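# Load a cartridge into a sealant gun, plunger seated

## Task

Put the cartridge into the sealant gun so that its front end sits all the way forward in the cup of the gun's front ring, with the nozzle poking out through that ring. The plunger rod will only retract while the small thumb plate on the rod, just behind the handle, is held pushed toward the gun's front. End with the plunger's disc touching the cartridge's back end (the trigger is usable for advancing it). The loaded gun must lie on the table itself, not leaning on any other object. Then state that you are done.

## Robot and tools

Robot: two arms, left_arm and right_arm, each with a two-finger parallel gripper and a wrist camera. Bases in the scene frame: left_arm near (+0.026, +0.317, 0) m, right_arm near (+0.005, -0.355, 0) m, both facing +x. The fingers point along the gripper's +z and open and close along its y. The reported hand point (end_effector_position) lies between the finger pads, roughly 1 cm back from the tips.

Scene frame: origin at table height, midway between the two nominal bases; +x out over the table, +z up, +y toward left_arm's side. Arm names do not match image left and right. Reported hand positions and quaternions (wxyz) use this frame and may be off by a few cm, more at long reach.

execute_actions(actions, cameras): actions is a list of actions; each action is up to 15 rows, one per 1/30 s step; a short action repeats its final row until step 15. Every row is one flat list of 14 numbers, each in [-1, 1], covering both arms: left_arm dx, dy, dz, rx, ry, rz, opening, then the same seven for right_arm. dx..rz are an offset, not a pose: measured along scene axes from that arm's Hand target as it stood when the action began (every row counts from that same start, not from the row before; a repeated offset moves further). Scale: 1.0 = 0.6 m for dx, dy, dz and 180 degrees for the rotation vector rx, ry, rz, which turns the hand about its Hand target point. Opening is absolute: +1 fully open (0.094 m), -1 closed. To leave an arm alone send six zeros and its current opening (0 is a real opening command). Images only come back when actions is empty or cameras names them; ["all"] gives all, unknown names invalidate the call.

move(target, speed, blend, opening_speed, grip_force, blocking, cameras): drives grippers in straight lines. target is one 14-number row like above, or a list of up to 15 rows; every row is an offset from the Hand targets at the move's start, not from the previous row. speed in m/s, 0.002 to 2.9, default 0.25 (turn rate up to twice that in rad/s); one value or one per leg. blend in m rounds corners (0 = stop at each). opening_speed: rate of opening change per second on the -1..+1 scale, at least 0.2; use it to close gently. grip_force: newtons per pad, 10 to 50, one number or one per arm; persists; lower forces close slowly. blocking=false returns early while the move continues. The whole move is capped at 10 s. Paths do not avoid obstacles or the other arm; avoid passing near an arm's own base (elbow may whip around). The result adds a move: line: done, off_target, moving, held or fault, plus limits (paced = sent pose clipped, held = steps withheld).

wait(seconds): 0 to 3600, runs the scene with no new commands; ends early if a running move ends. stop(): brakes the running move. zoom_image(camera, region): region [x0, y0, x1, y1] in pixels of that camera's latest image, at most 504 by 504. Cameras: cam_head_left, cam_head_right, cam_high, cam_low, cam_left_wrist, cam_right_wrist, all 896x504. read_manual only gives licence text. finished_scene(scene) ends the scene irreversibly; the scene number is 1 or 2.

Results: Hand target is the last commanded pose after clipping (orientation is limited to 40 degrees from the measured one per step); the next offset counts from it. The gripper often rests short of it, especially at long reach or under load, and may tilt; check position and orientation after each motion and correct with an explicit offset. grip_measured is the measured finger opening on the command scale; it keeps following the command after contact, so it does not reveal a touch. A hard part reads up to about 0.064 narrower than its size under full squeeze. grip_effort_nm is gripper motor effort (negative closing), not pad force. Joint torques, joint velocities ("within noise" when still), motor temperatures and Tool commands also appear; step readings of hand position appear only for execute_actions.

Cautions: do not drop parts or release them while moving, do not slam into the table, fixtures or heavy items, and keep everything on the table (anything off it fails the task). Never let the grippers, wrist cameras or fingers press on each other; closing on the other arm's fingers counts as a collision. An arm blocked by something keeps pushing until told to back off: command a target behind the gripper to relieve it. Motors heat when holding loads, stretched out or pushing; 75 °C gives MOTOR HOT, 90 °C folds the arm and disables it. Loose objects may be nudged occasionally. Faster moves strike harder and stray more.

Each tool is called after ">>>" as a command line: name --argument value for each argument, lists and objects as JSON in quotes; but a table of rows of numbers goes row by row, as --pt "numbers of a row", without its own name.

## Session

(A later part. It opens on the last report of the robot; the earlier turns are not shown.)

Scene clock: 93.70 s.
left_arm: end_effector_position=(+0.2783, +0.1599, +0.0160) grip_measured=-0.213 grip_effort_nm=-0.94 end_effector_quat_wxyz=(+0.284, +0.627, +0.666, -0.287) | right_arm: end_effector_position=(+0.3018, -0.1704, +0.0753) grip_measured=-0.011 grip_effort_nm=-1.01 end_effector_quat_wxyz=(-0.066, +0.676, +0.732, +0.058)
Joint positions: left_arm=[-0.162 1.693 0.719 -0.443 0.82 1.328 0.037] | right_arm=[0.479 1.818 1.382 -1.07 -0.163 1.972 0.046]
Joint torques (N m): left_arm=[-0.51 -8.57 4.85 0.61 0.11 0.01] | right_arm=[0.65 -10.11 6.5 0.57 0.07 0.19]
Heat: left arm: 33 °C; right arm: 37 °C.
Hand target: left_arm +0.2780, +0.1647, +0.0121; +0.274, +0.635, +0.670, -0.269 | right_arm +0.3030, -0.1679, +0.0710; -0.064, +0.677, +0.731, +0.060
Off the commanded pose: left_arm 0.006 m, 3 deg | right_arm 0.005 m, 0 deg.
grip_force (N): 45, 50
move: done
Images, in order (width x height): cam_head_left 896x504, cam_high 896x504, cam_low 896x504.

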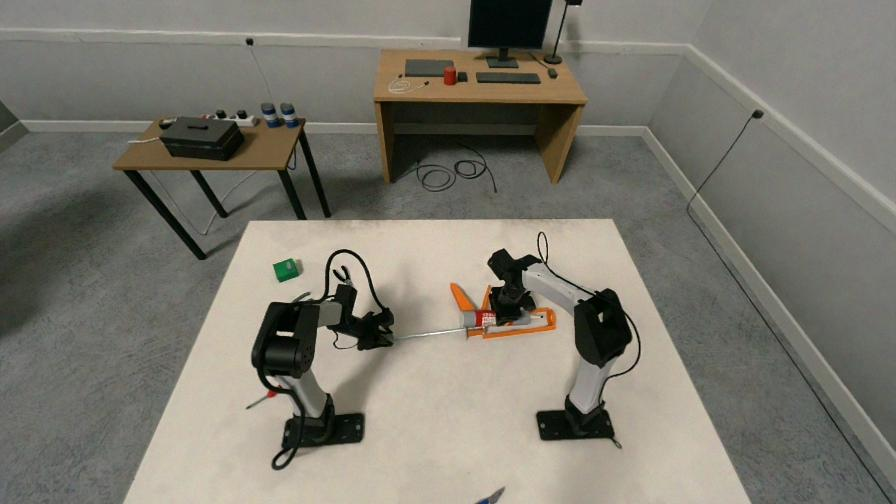

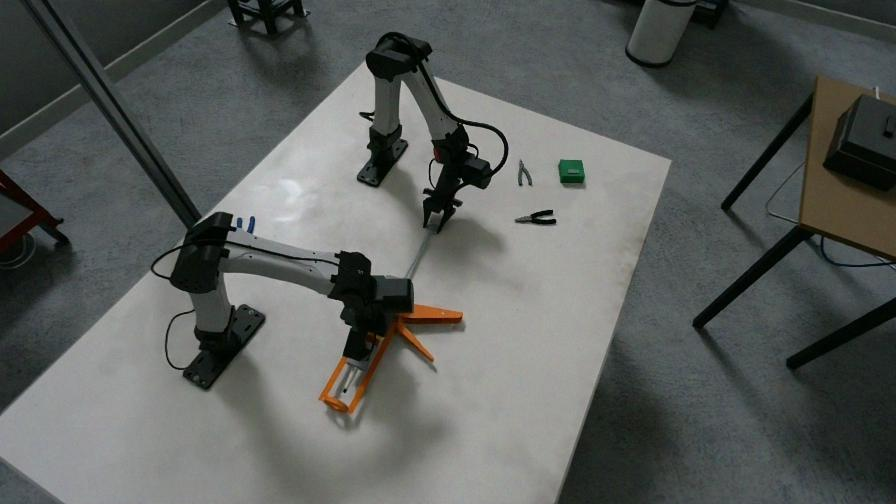

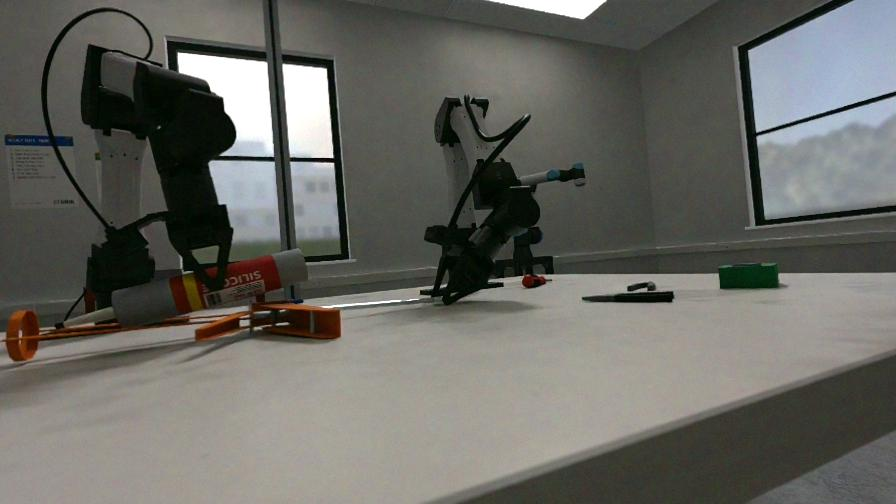

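>>> move --target '[0,0,0,0,0,0,-0.35,0.003,-0.042,0.0,0,0,0,-0.08]' --speed 0.06 --cameras '["cam_low","cam_high"]'

>>> zoom_image --camera "cam_high" --region '[315, 360, 375, 420]'

>>> zoom_image --camera "cam_low" --region '[0, 260, 200, 380]'

Scene clock: 95.03 s.
left_arm: end_effector_position=(+0.2783, +0.1599, +0.0160) grip_measured=-0.213 grip_effort_nm=-0.94 end_effector_quat_wxyz=(+0.284, +0.627, +0.666, -0.287) | right_arm: end_effector_position=(+0.3038, -0.1915, +0.0665) grip_measured=-0.011 grip_effort_nm=-1.01 end_effector_quat_wxyz=(-0.068, +0.680, +0.729, +0.049)
Joint positions: left_arm=[-0.162 1.693 0.719 -0.443 0.82 1.328 0.037] | right_arm=[0.421 1.818 1.348 -1.064 -0.163 1.922 0.046]
Joint torques (N m): left_arm=[-0.5 -8.58 4.85 0.62 0.13 0.02] | right_arm=[-0.53 -12.97 5.9 0.41 0.02 0]
Heat: left arm: 33 °C; right arm: 37 °C.
Hand target: left_arm +0.2780, +0.1647, +0.0121; +0.274, +0.635, +0.670, -0.269 | right_arm +0.3048, -0.1932, +0.0710; -0.064, +0.677, +0.730, +0.059
Off the commanded pose: left_arm 0.006 m, 3 deg | right_arm 0.005 m, 1 deg.
grip_force (N): 45, 50
move: done
Images, in order (width x height): cam_high 896x504, cam_low 896x504.

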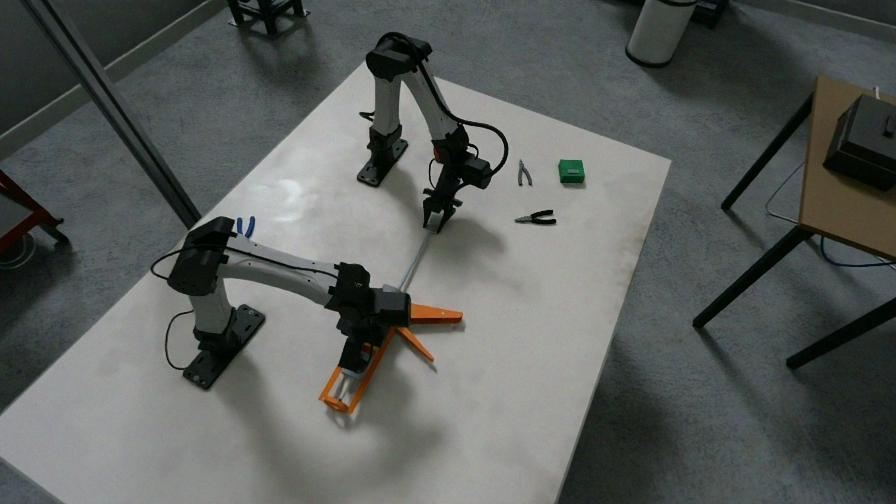

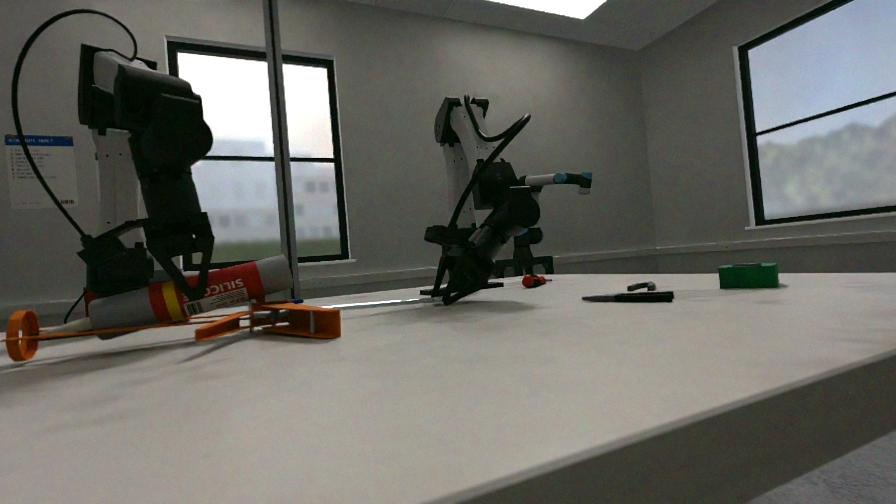

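Scaled by 8.400 from the camera's image (finer frame: 1280x720).

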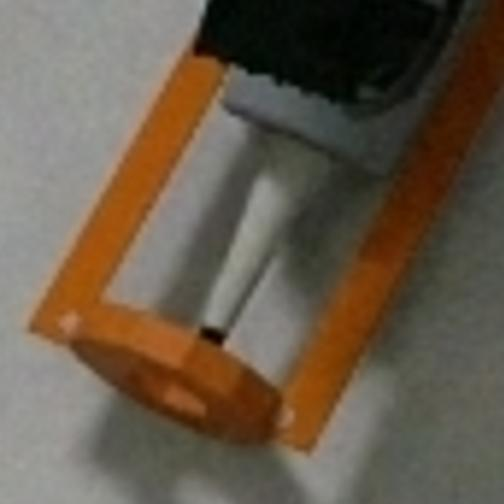

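Scaled by 2.520 from the camera's image (finer frame: 1280x720).

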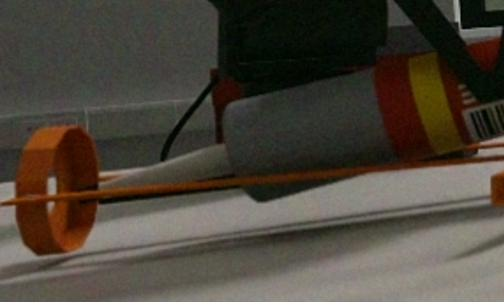

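>>> move --target '[0,0,0,0,0,0,-0.35,0.0015,-0.03,0.004,0,0,0,-0.08]' --speed 0.05 --cameras '["cam_low","cam_high"]'

>>> zoom_image --camera "cam_high" --region '[315, 360, 375, 420]'

>>> zoom_image --camera "cam_low" --region '[0, 260, 200, 380]'

Scene clock: 96.67 s.
left_arm: end_effector_position=(+0.2783, +0.1599, +0.0160) grip_measured=-0.213 grip_effort_nm=-0.94 end_effector_quat_wxyz=(+0.284, +0.627, +0.666, -0.287) | right_arm: end_effector_position=(+0.3058, -0.2051, +0.0633) grip_measured=-0.011 grip_effort_nm=-1.02 end_effector_quat_wxyz=(-0.073, +0.680, +0.728, +0.047)
Joint positions: left_arm=[-0.162 1.693 0.719 -0.443 0.82 1.328 0.037] | right_arm=[0.376 1.816 1.331 -1.064 -0.173 1.877 0.046]
Joint torques (N m): left_arm=[-0.5 -8.51 4.92 0.6 0.12 0.02] | right_arm=[-1.2 -14.72 5.79 0.24 0.09 -0.09]
Heat: left arm: 33 °C; right arm: 37 °C.
Hand target: left_arm +0.2780, +0.1647, +0.0121; +0.274, +0.635, +0.670, -0.269 | right_arm +0.3057, -0.2112, +0.0734; -0.064, +0.677, +0.731, +0.059
Off the commanded pose: left_arm 0.006 m, 3 deg | right_arm 0.012 m, 2 deg.
grip_force (N): 45, 50
move: off_target (right_arm)
Images, in order (width x height): cam_high 896x504, cam_low 896x504.

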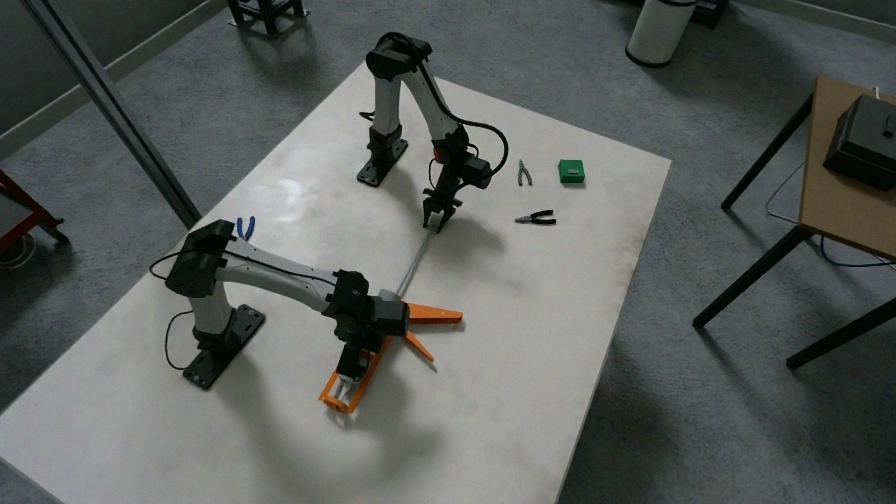

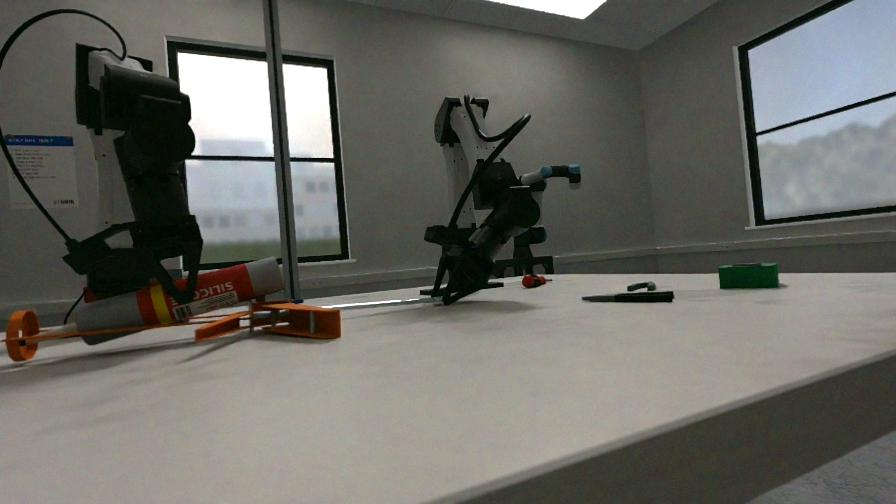

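Scaled by 8.400 from the camera's image (finer frame: 1280x720).

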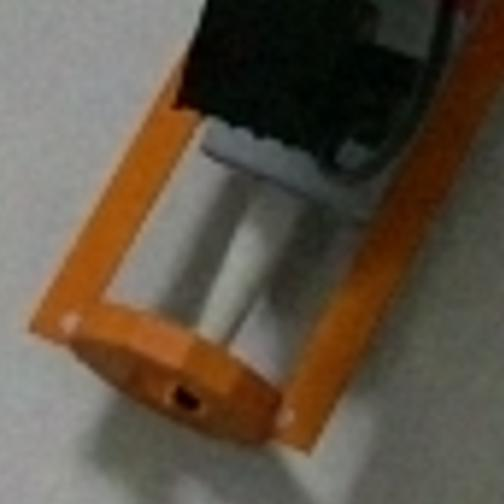

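Scaled by 2.520 from the camera's image (finer frame: 1280x720).

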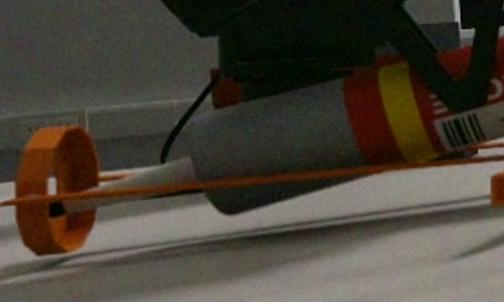

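>>> move --target '[0,0,0,0,0,0,-0.35,0.0015,-0.02,0.006,0,0,0,-0.08]' --speed 0.05 --cameras '["cam_low","cam_high","cam_right_wrist"]'

>>> zoom_image --camera "cam_high" --region '[315, 360, 375, 420]'

>>> zoom_image --camera "cam_low" --region '[0, 260, 200, 380]'

Scene clock: 98.20 s.
left_arm: end_effector_position=(+0.2783, +0.1599, +0.0160) grip_measured=-0.213 grip_effort_nm=-0.94 end_effector_quat_wxyz=(+0.283, +0.626, +0.668, -0.287) | right_arm: end_effector_position=(+0.3065, -0.2076, +0.0679) grip_measured=-0.011 grip_effort_nm=-1.01 end_effector_quat_wxyz=(-0.084, +0.676, +0.730, +0.059)
Joint positions: left_arm=[-0.162 1.693 0.719 -0.443 0.82 1.324 0.037] | right_arm=[0.353 1.804 1.331 -1.07 -0.203 1.846 0.046]
Joint torques (N m): left_arm=[-0.49 -8.57 4.88 0.63 0.12 0.06] | right_arm=[-2.26 -14.72 5.76 0.11 0.4 -0.13]
Heat: left arm: 33 °C; right arm: 37 °C.
Hand target: left_arm +0.2781, +0.1647, +0.0121; +0.274, +0.635, +0.670, -0.269 | right_arm +0.3067, -0.2231, +0.0771; -0.064, +0.677, +0.731, +0.060
Off the commanded pose: left_arm 0.006 m, 3 deg | right_arm 0.018 m, 2 deg.
grip_force (N): 45, 50
move: off_target (right_arm)
cam_right_wrist: T_world_to_cam=[[-0.99005, -0.14058, 0.00594, 0.26721], [-0.11761, 0.84998, 0.51352, 0.22338], [-0.07724, 0.50771, -0.85806, 0.26904]] pos_world=[0.31161, -0.2889, 0.11455]
Images, in order (width x height): cam_high 896x504, cam_low 896x504, cam_right_wrist 896x504.

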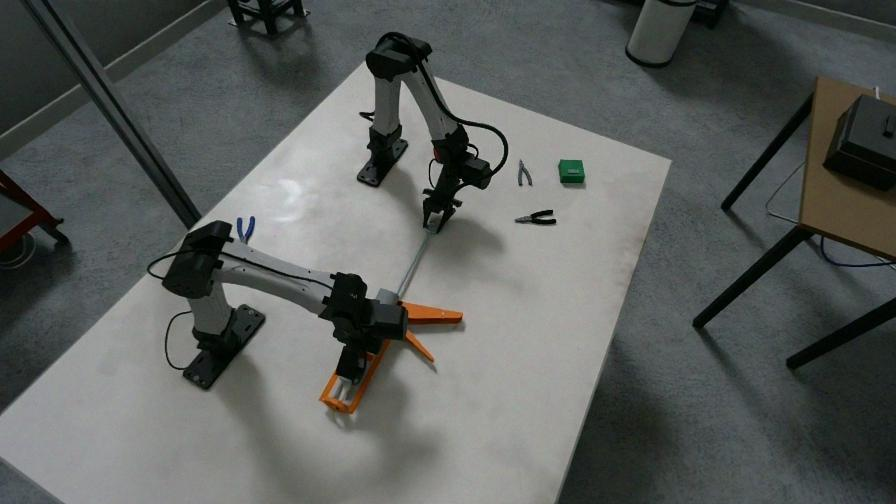

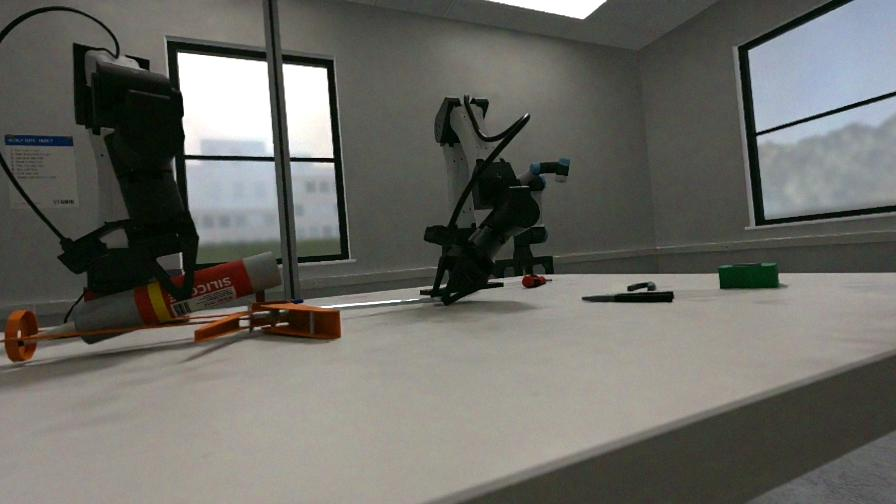

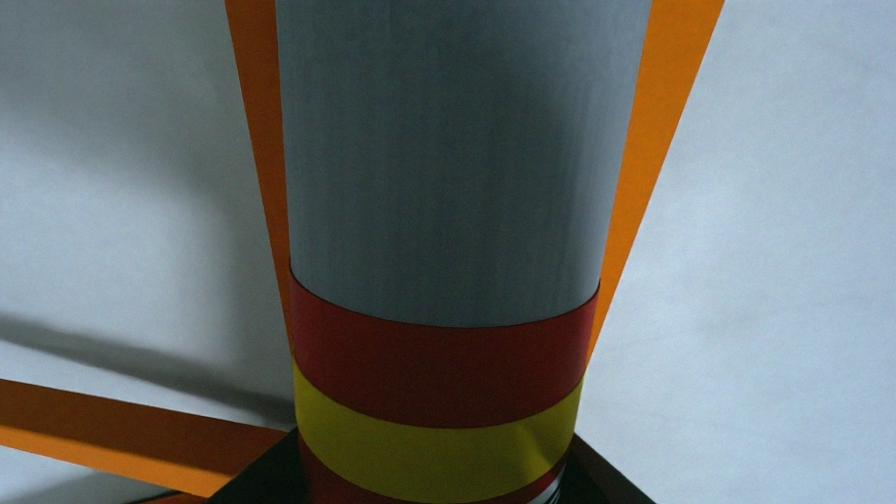

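Scaled by 8.400 from the camera's image (finer frame: 1280x720).

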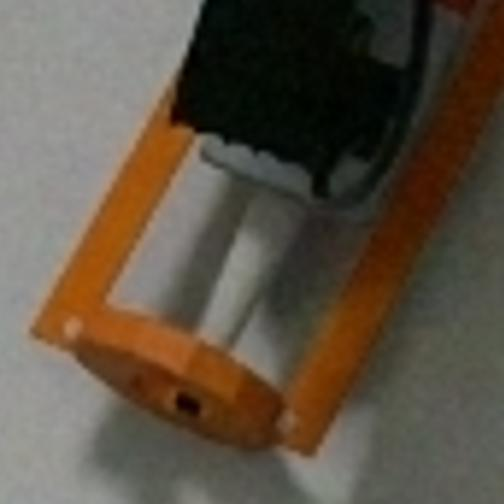

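Scaled by 2.520 from the camera's image (finer frame: 1280x720).

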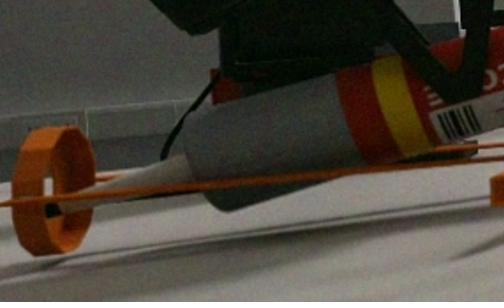

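>>> move --pt "0 0 0 0 0 0 -0.35 -0.004 0.055 0.02 -0.0111 -0.0008 0 -0.08" --pt "0 0 0 0 0 0 -0.35 -0.004 0.075 0.045 -0.0111 -0.0008 0 -0.08" --pt "0 0 0 0 0 0 -0.35 -0.004 0.075 -0.002 -0.0111 -0.0008 0 -0.08" --speed 0.1 --blend '[0.01,0,0]'

>>> move --target '[0,0,0,0,0,0,-0.35,0.002,-0.035,0.008,0,0,0,-0.08]' --speed 0.06 --cameras '["cam_low","cam_high"]'

>>> zoom_image --camera "cam_high" --region '[315, 360, 375, 420]'

>>> zoom_image --camera "cam_low" --region '[0, 260, 200, 380]'

Scene clock: 101.03 s.
left_arm: end_effector_position=(+0.2783, +0.1599, +0.0160) grip_measured=-0.213 grip_effort_nm=-0.94 end_effector_quat_wxyz=(+0.283, +0.626, +0.668, -0.287) | right_arm: end_effector_position=(+0.3031, -0.1806, +0.0815) grip_measured=-0.011 grip_effort_nm=-1.01 end_effector_quat_wxyz=(-0.053, +0.677, +0.733, +0.049)
Joint positions: left_arm=[-0.162 1.693 0.719 -0.443 0.82 1.324 0.037] | right_arm=[0.465 1.808 1.399 -1.107 -0.134 1.958 0.046]
Joint torques (N m): left_arm=[-0.5 -8.53 4.9 0.62 0.11 0.06] | right_arm=[0.76 -9.51 6.46 0.55 0.11 0.19]
Heat: left arm: 33 °C; right arm: 37 °C.
Hand target: left_arm +0.2781, +0.1647, +0.0121; +0.274, +0.635, +0.670, -0.269 | right_arm +0.3042, -0.1782, +0.0758; -0.051, +0.678, +0.732, +0.048
Off the commanded pose: left_arm 0.006 m, 3 deg | right_arm 0.006 m, 0 deg.
grip_force (N): 45, 50
move: done; blend cut to 0.0096 m at target 1

Scene clock: 102.00 s.
left_arm: end_effector_position=(+0.2783, +0.1599, +0.0160) grip_measured=-0.213 grip_effort_nm=-0.94 end_effector_quat_wxyz=(+0.283, +0.626, +0.668, -0.287) | right_arm: end_effector_position=(+0.3066, -0.1965, +0.0771) grip_measured=-0.011 grip_effort_nm=-1.01 end_effector_quat_wxyz=(-0.053, +0.680, +0.730, +0.044)
Joint positions: left_arm=[-0.162 1.693 0.719 -0.443 0.82 1.324 0.037] | right_arm=[0.42 1.808 1.382 -1.106 -0.132 1.919 0.046]
Joint torques (N m): left_arm=[-0.5 -8.53 4.86 0.62 0.14 0.05] | right_arm=[-0.44 -12.41 6.38 0.3 0.05 -0.01]
Heat: left arm: 33 °C; right arm: 37 °C.
Hand target: left_arm +0.2781, +0.1647, +0.0121; +0.274, +0.635, +0.670, -0.269 | right_arm +0.3056, -0.1992, +0.0807; -0.051, +0.678, +0.731, +0.048
Off the commanded pose: left_arm 0.006 m, 3 deg | right_arm 0.005 m, 1 deg.
grip_force (N): 45, 50
move: done
Images, in order (width x height): cam_high 896x504, cam_low 896x504.

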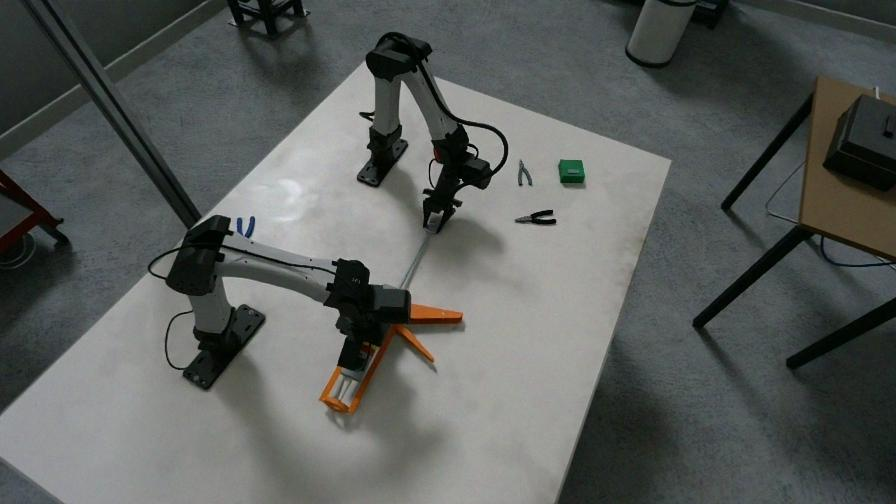

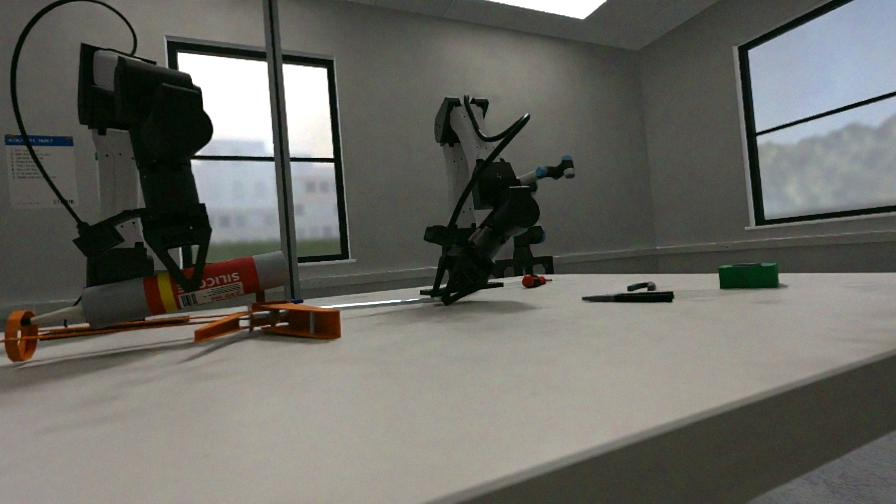

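Scaled by 8.400 from the camera's image (finer frame: 1280x720).

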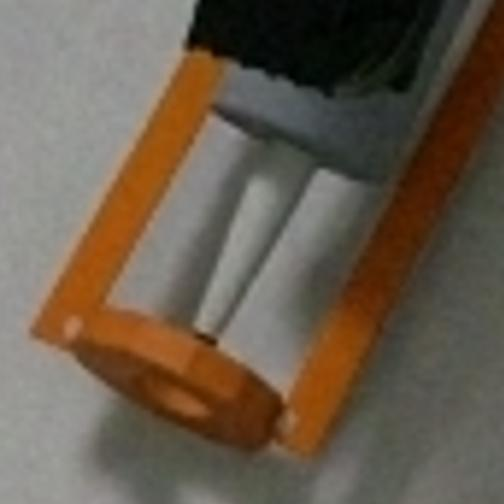

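Scaled by 2.520 from the camera's image (finer frame: 1280x720).

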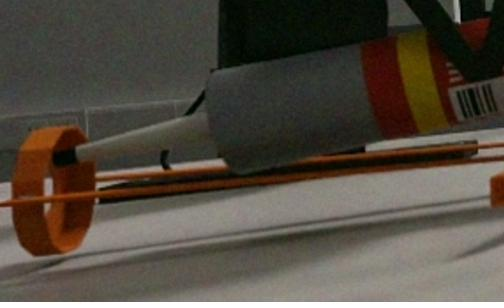

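>>> move --target '[0,0,0,0,0,0,-0.35,0,0,-0.014,0.0189,0.0014,0,-0.08]' --speed 0.06 --cameras '["cam_low","cam_high"]'

>>> zoom_image --camera "cam_high" --region '[315, 360, 375, 420]'

>>> zoom_image --camera "cam_low" --region '[0, 260, 200, 380]'

Scene clock: 103.80 s.
left_arm: end_effector_position=(+0.2783, +0.1599, +0.0160) grip_measured=-0.213 grip_effort_nm=-0.94 end_effector_quat_wxyz=(+0.283, +0.626, +0.668, -0.287) | right_arm: end_effector_position=(+0.3036, -0.2014, +0.0656) grip_measured=-0.011 grip_effort_nm=-1.02 end_effector_quat_wxyz=(-0.069, +0.679, +0.730, +0.047)
Joint positions: left_arm=[-0.162 1.693 0.719 -0.443 0.82 1.324 0.037] | right_arm=[0.393 1.808 1.333 -1.067 -0.165 1.891 0.046]
Joint torques (N m): left_arm=[-0.51 -8.58 4.86 0.61 0.12 0.06] | right_arm=[-0.72 -13.12 6.08 0.47 -0.23 0]
Heat: left arm: 33 °C; right arm: 37 °C.
Hand target: left_arm +0.2781, +0.1647, +0.0121; +0.274, +0.635, +0.670, -0.269 | right_arm +0.3055, -0.1992, +0.0722; -0.073, +0.677, +0.730, +0.068
Off the commanded pose: left_arm 0.006 m, 3 deg | right_arm 0.007 m, 2 deg.
grip_force (N): 45, 50
move: done
Images, in order (width x height): cam_high 896x504, cam_low 896x504.

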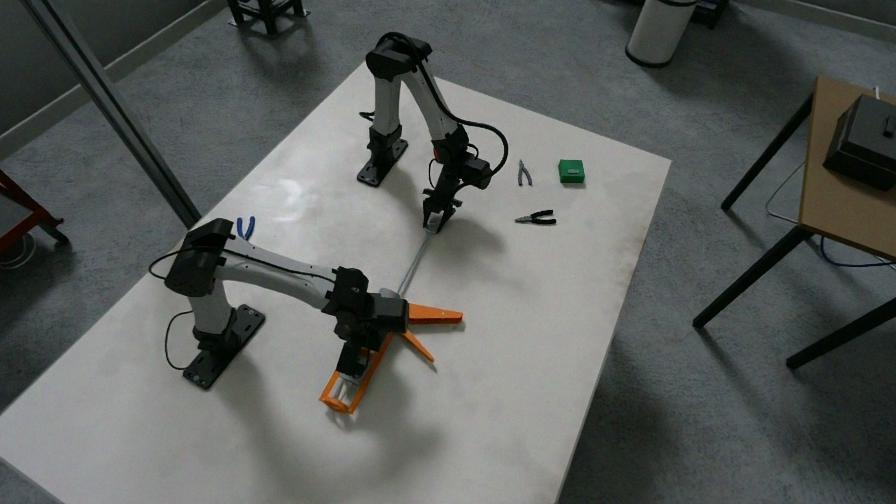

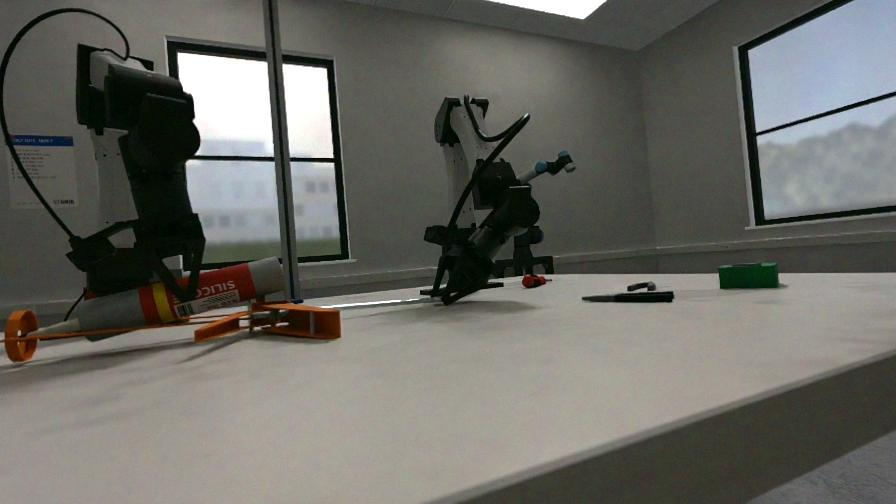

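Scaled by 8.400 from the camera's image (finer frame: 1280x720).

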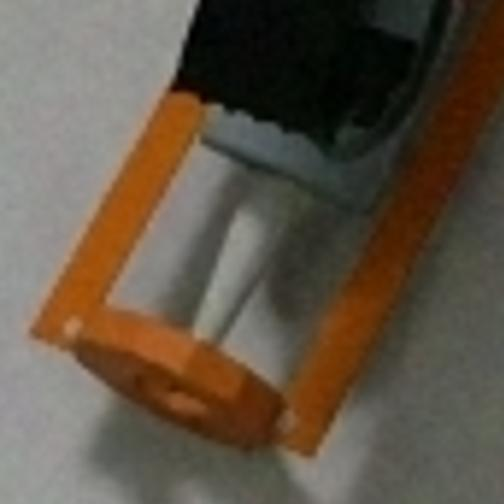

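Scaled by 2.520 from the camera's image (finer frame: 1280x720).

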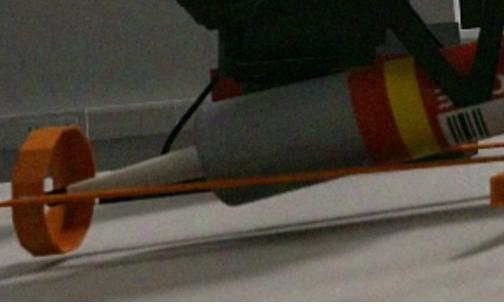

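>>> move --target '[0,0,0,0,0,0,-0.35,0.006,-0.012,0.007,0,0,0,-0.08]' --speed 0.05 --cameras '["cam_low","cam_high"]'

>>> zoom_image --camera "cam_high" --region '[315, 360, 375, 420]'

>>> zoom_image --camera "cam_low" --region '[0, 260, 200, 380]'

Scene clock: 104.80 s.
left_arm: end_effector_position=(+0.2783, +0.1599, +0.0160) grip_measured=-0.213 grip_effort_nm=-0.94 end_effector_quat_wxyz=(+0.283, +0.626, +0.668, -0.287) | right_arm: end_effector_position=(+0.3075, -0.2087, +0.0657) grip_measured=-0.011 grip_effort_nm=-1.02 end_effector_quat_wxyz=(-0.069, +0.679, +0.729, +0.049)
Joint positions: left_arm=[-0.162 1.693 0.719 -0.443 0.82 1.324 0.037] | right_arm=[0.367 1.808 1.333 -1.067 -0.167 1.867 0.046]
Joint torques (N m): left_arm=[-0.51 -8.55 4.89 0.61 0.12 0.05] | right_arm=[-0.57 -13.12 7.73 0.25 -0.24 0.02]
Heat: left arm: 33 °C; right arm: 37 °C.
Hand target: left_arm +0.2781, +0.1647, +0.0121; +0.274, +0.635, +0.670, -0.269 | right_arm +0.3091, -0.2063, +0.0764; -0.073, +0.677, +0.730, +0.068
Off the commanded pose: left_arm 0.006 m, 3 deg | right_arm 0.011 m, 2 deg.
grip_force (N): 45, 50
move: off_target (right_arm)
Images, in order (width x height): cam_high 896x504, cam_low 896x504.

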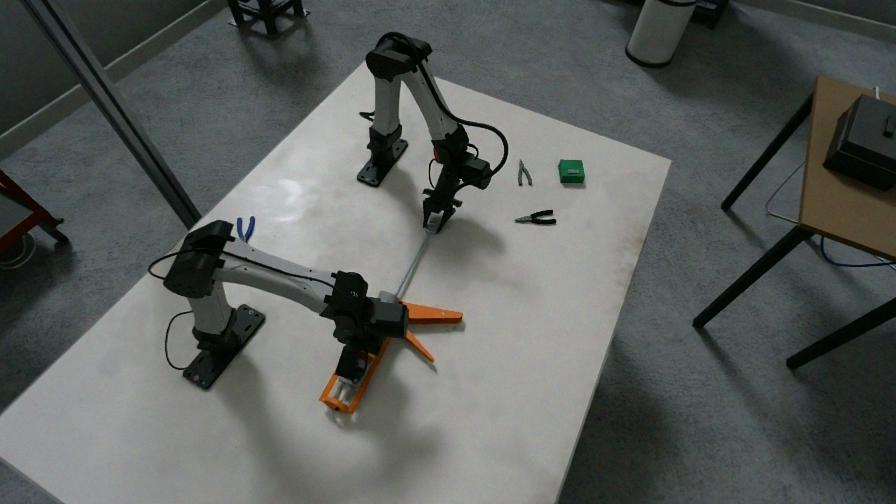

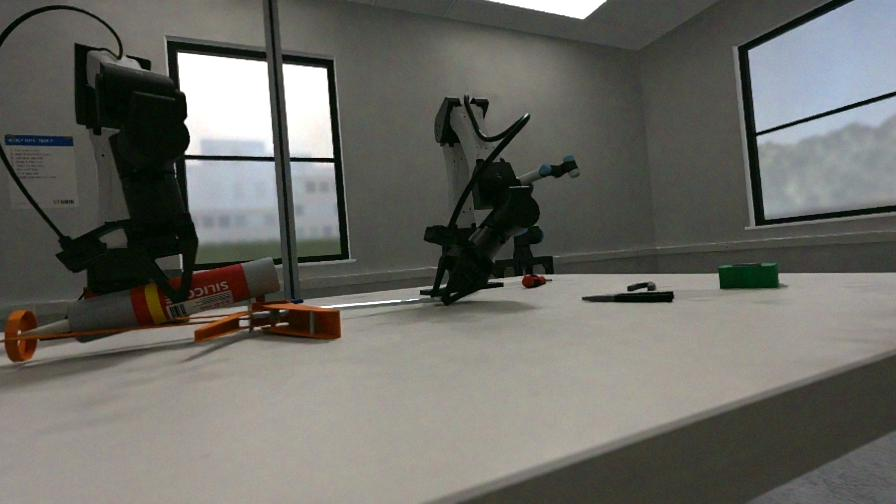

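Scaled by 8.400 from the camera's image (finer frame: 1280x720).

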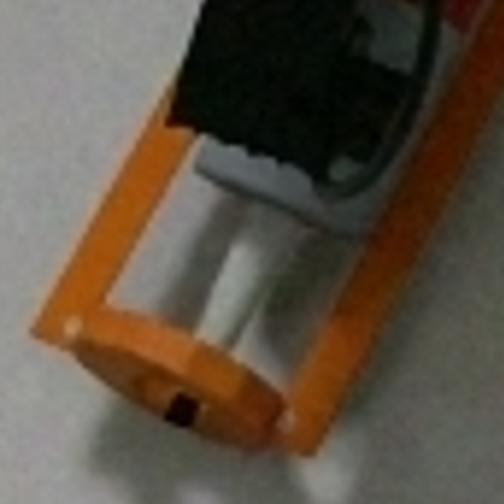

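Scaled by 2.520 from the camera's image (finer frame: 1280x720).

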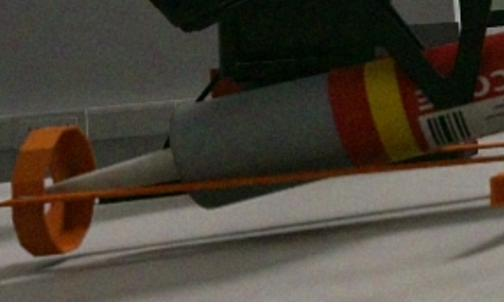

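>>> move --target '[0,0,0,0,0,0,-0.35,0.001,-0.033,0.0,0,0,0,-0.08]' --speed 0.05 --cameras '["cam_low","cam_high","cam_right_wrist"]'

>>> zoom_image --camera "cam_high" --region '[315, 360, 375, 420]'

>>> zoom_image --camera "cam_low" --region '[0, 260, 200, 380]'

Scene clock: 106.00 s.
left_arm: end_effector_position=(+0.2783, +0.1599, +0.0160) grip_measured=-0.213 grip_effort_nm=-0.94 end_effector_quat_wxyz=(+0.283, +0.626, +0.668, -0.287) | right_arm: end_effector_position=(+0.3102, -0.2277, +0.0636) grip_measured=-0.011 grip_effort_nm=-1.01 end_effector_quat_wxyz=(-0.072, +0.681, +0.727, +0.045)
Joint positions: left_arm=[-0.162 1.693 0.719 -0.443 0.82 1.324 0.037] | right_arm=[0.309 1.808 1.324 -1.078 -0.17 1.814 0.046]
Joint torques (N m): left_arm=[-0.5 -8.57 4.86 0.63 0.12 0.06] | right_arm=[-0.61 -14.76 6.28 0.24 -0.25 -0.07]
Heat: left arm: 33 °C; right arm: 38 °C.
Hand target: left_arm +0.2781, +0.1647, +0.0121; +0.274, +0.635, +0.670, -0.269 | right_arm +0.3096, -0.2262, +0.0764; -0.073, +0.677, +0.730, +0.068
Off the commanded pose: left_arm 0.006 m, 3 deg | right_arm 0.013 m, 3 deg.
grip_force (N): 45, 50
move: off_target (right_arm)
cam_right_wrist: T_world_to_cam=[[-0.99169, -0.128, 0.01293, 0.271], [-0.10594, 0.86952, 0.48241, 0.24591], [-0.07299, 0.47703, -0.87585, 0.26871]] pos_world=[0.31442, -0.30732, 0.11322]
Images, in order (width x height): cam_high 896x504, cam_low 896x504, cam_right_wrist 896x504.

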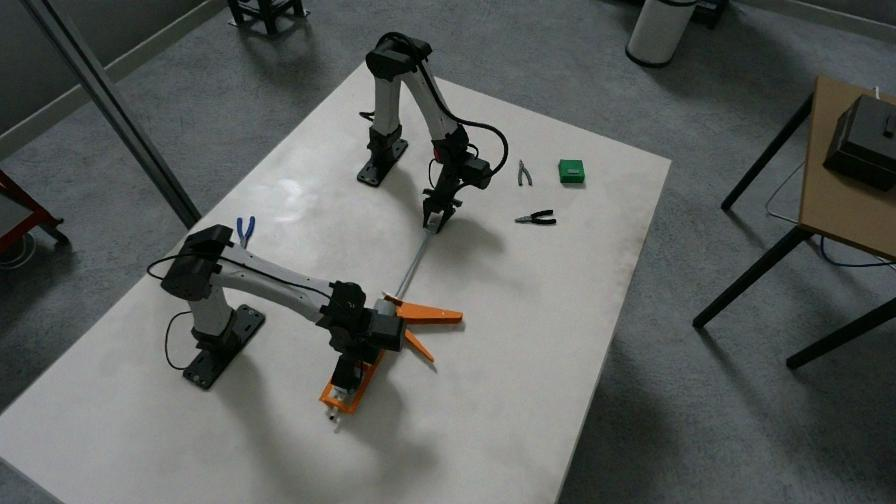

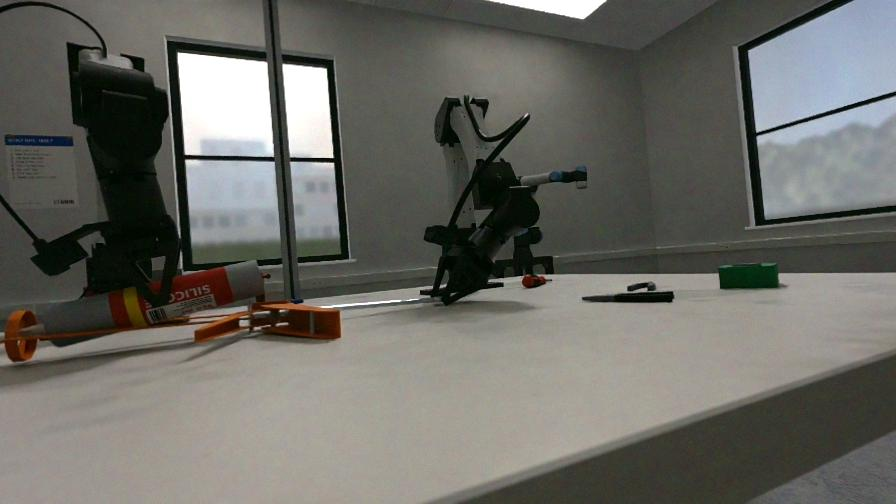

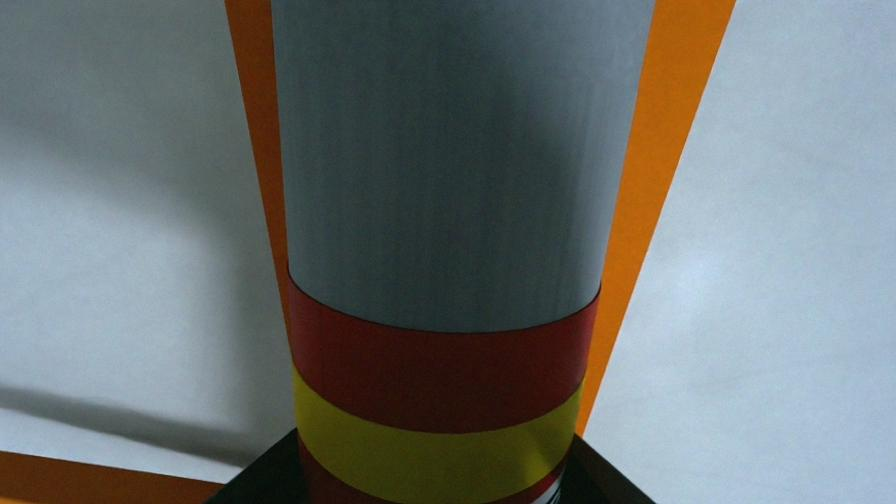

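Scaled by 8.400 from the camera's image (finer frame: 1280x720).

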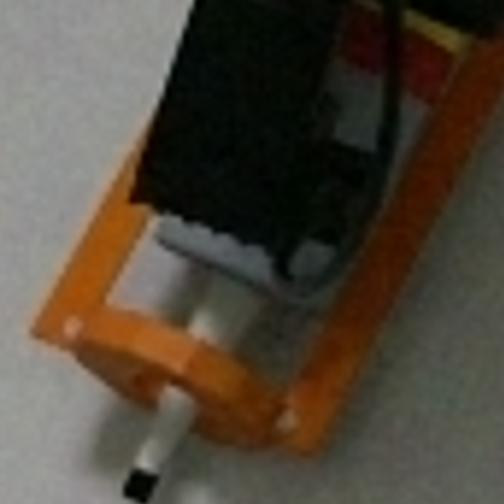

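Scaled by 2.520 from the camera's image (finer frame: 1280x720).

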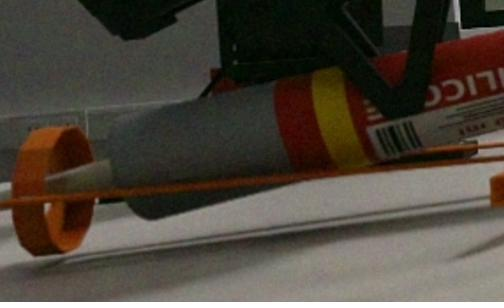

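>>> move --target '[0,0,0,0,0,0,-0.35,0.0005,-0.012,-0.018,0.012,0.001,0,-0.08]' --speed 0.05 --cameras '["cam_low","cam_high"]'

>>> zoom_image --camera "cam_high" --region '[315, 360, 375, 420]'

>>> zoom_image --camera "cam_low" --region '[0, 260, 200, 380]'

Scene clock: 107.87 s.
left_arm: end_effector_position=(+0.2783, +0.1599, +0.0160) grip_measured=-0.213 grip_effort_nm=-0.94 end_effector_quat_wxyz=(+0.283, +0.625, +0.668, -0.287) | right_arm: end_effector_position=(+0.3079, -0.2354, +0.0580) grip_measured=-0.011 grip_effort_nm=-1.02 end_effector_quat_wxyz=(-0.086, +0.679, +0.727, +0.055)
Joint positions: left_arm=[-0.162 1.693 0.719 -0.443 0.82 1.323 0.037] | right_arm=[0.27 1.798 1.284 -1.052 -0.205 1.772 0.046]
Joint torques (N m): left_arm=[-0.5 -8.54 4.89 0.62 0.12 0.05] | right_arm=[-0.83 -13.61 5.45 0.47 -0.3 -0.05]
Heat: left arm: 33 °C; right arm: 38 °C.
Hand target: left_arm +0.2781, +0.1647, +0.0121; +0.274, +0.635, +0.670, -0.269 | right_arm +0.3099, -0.2333, +0.0656; -0.087, +0.675, +0.728, +0.080
Off the commanded pose: left_arm 0.006 m, 3 deg | right_arm 0.008 m, 3 deg.
grip_force (N): 45, 50
move: off_target (right_arm)
Images, in order (width x height): cam_high 896x504, cam_low 896x504.

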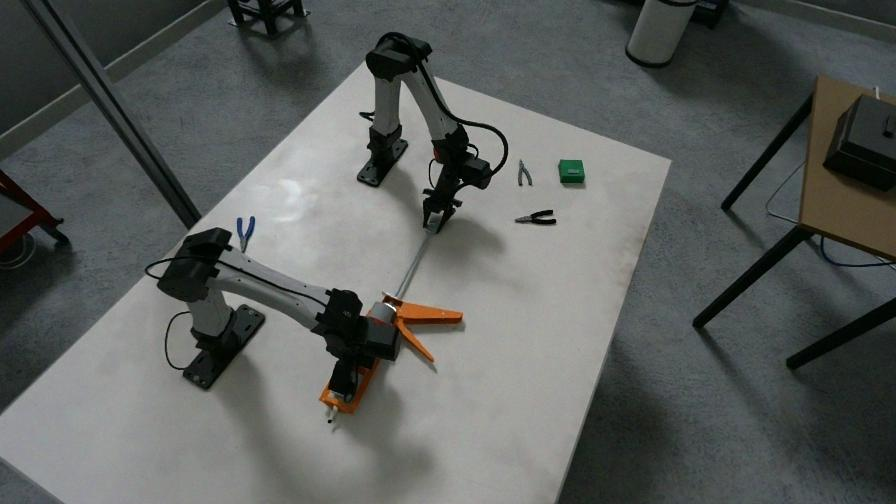

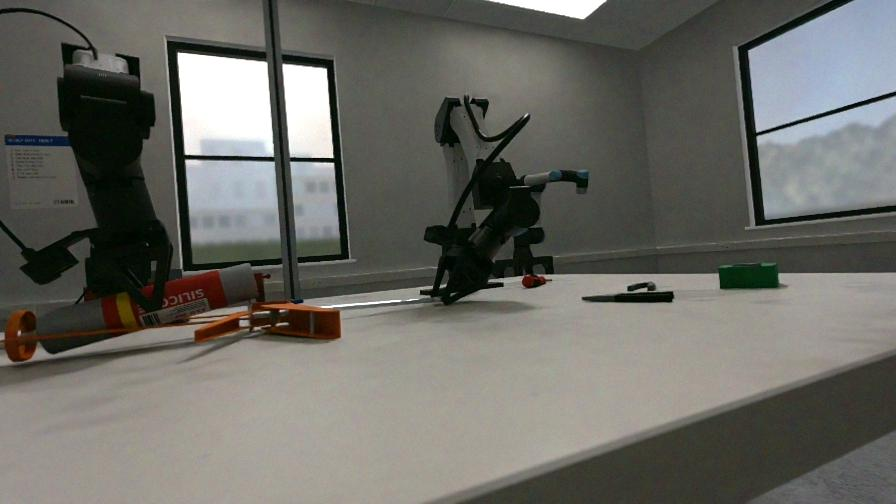

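Scaled by 8.400 from the camera's image (finer frame: 1280x720).

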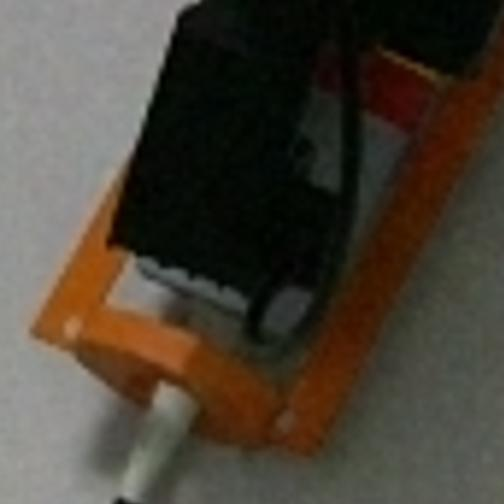

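Scaled by 2.520 from the camera's image (finer frame: 1280x720).

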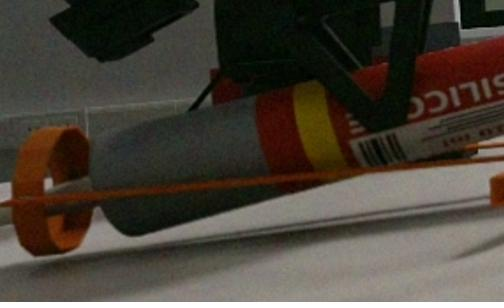

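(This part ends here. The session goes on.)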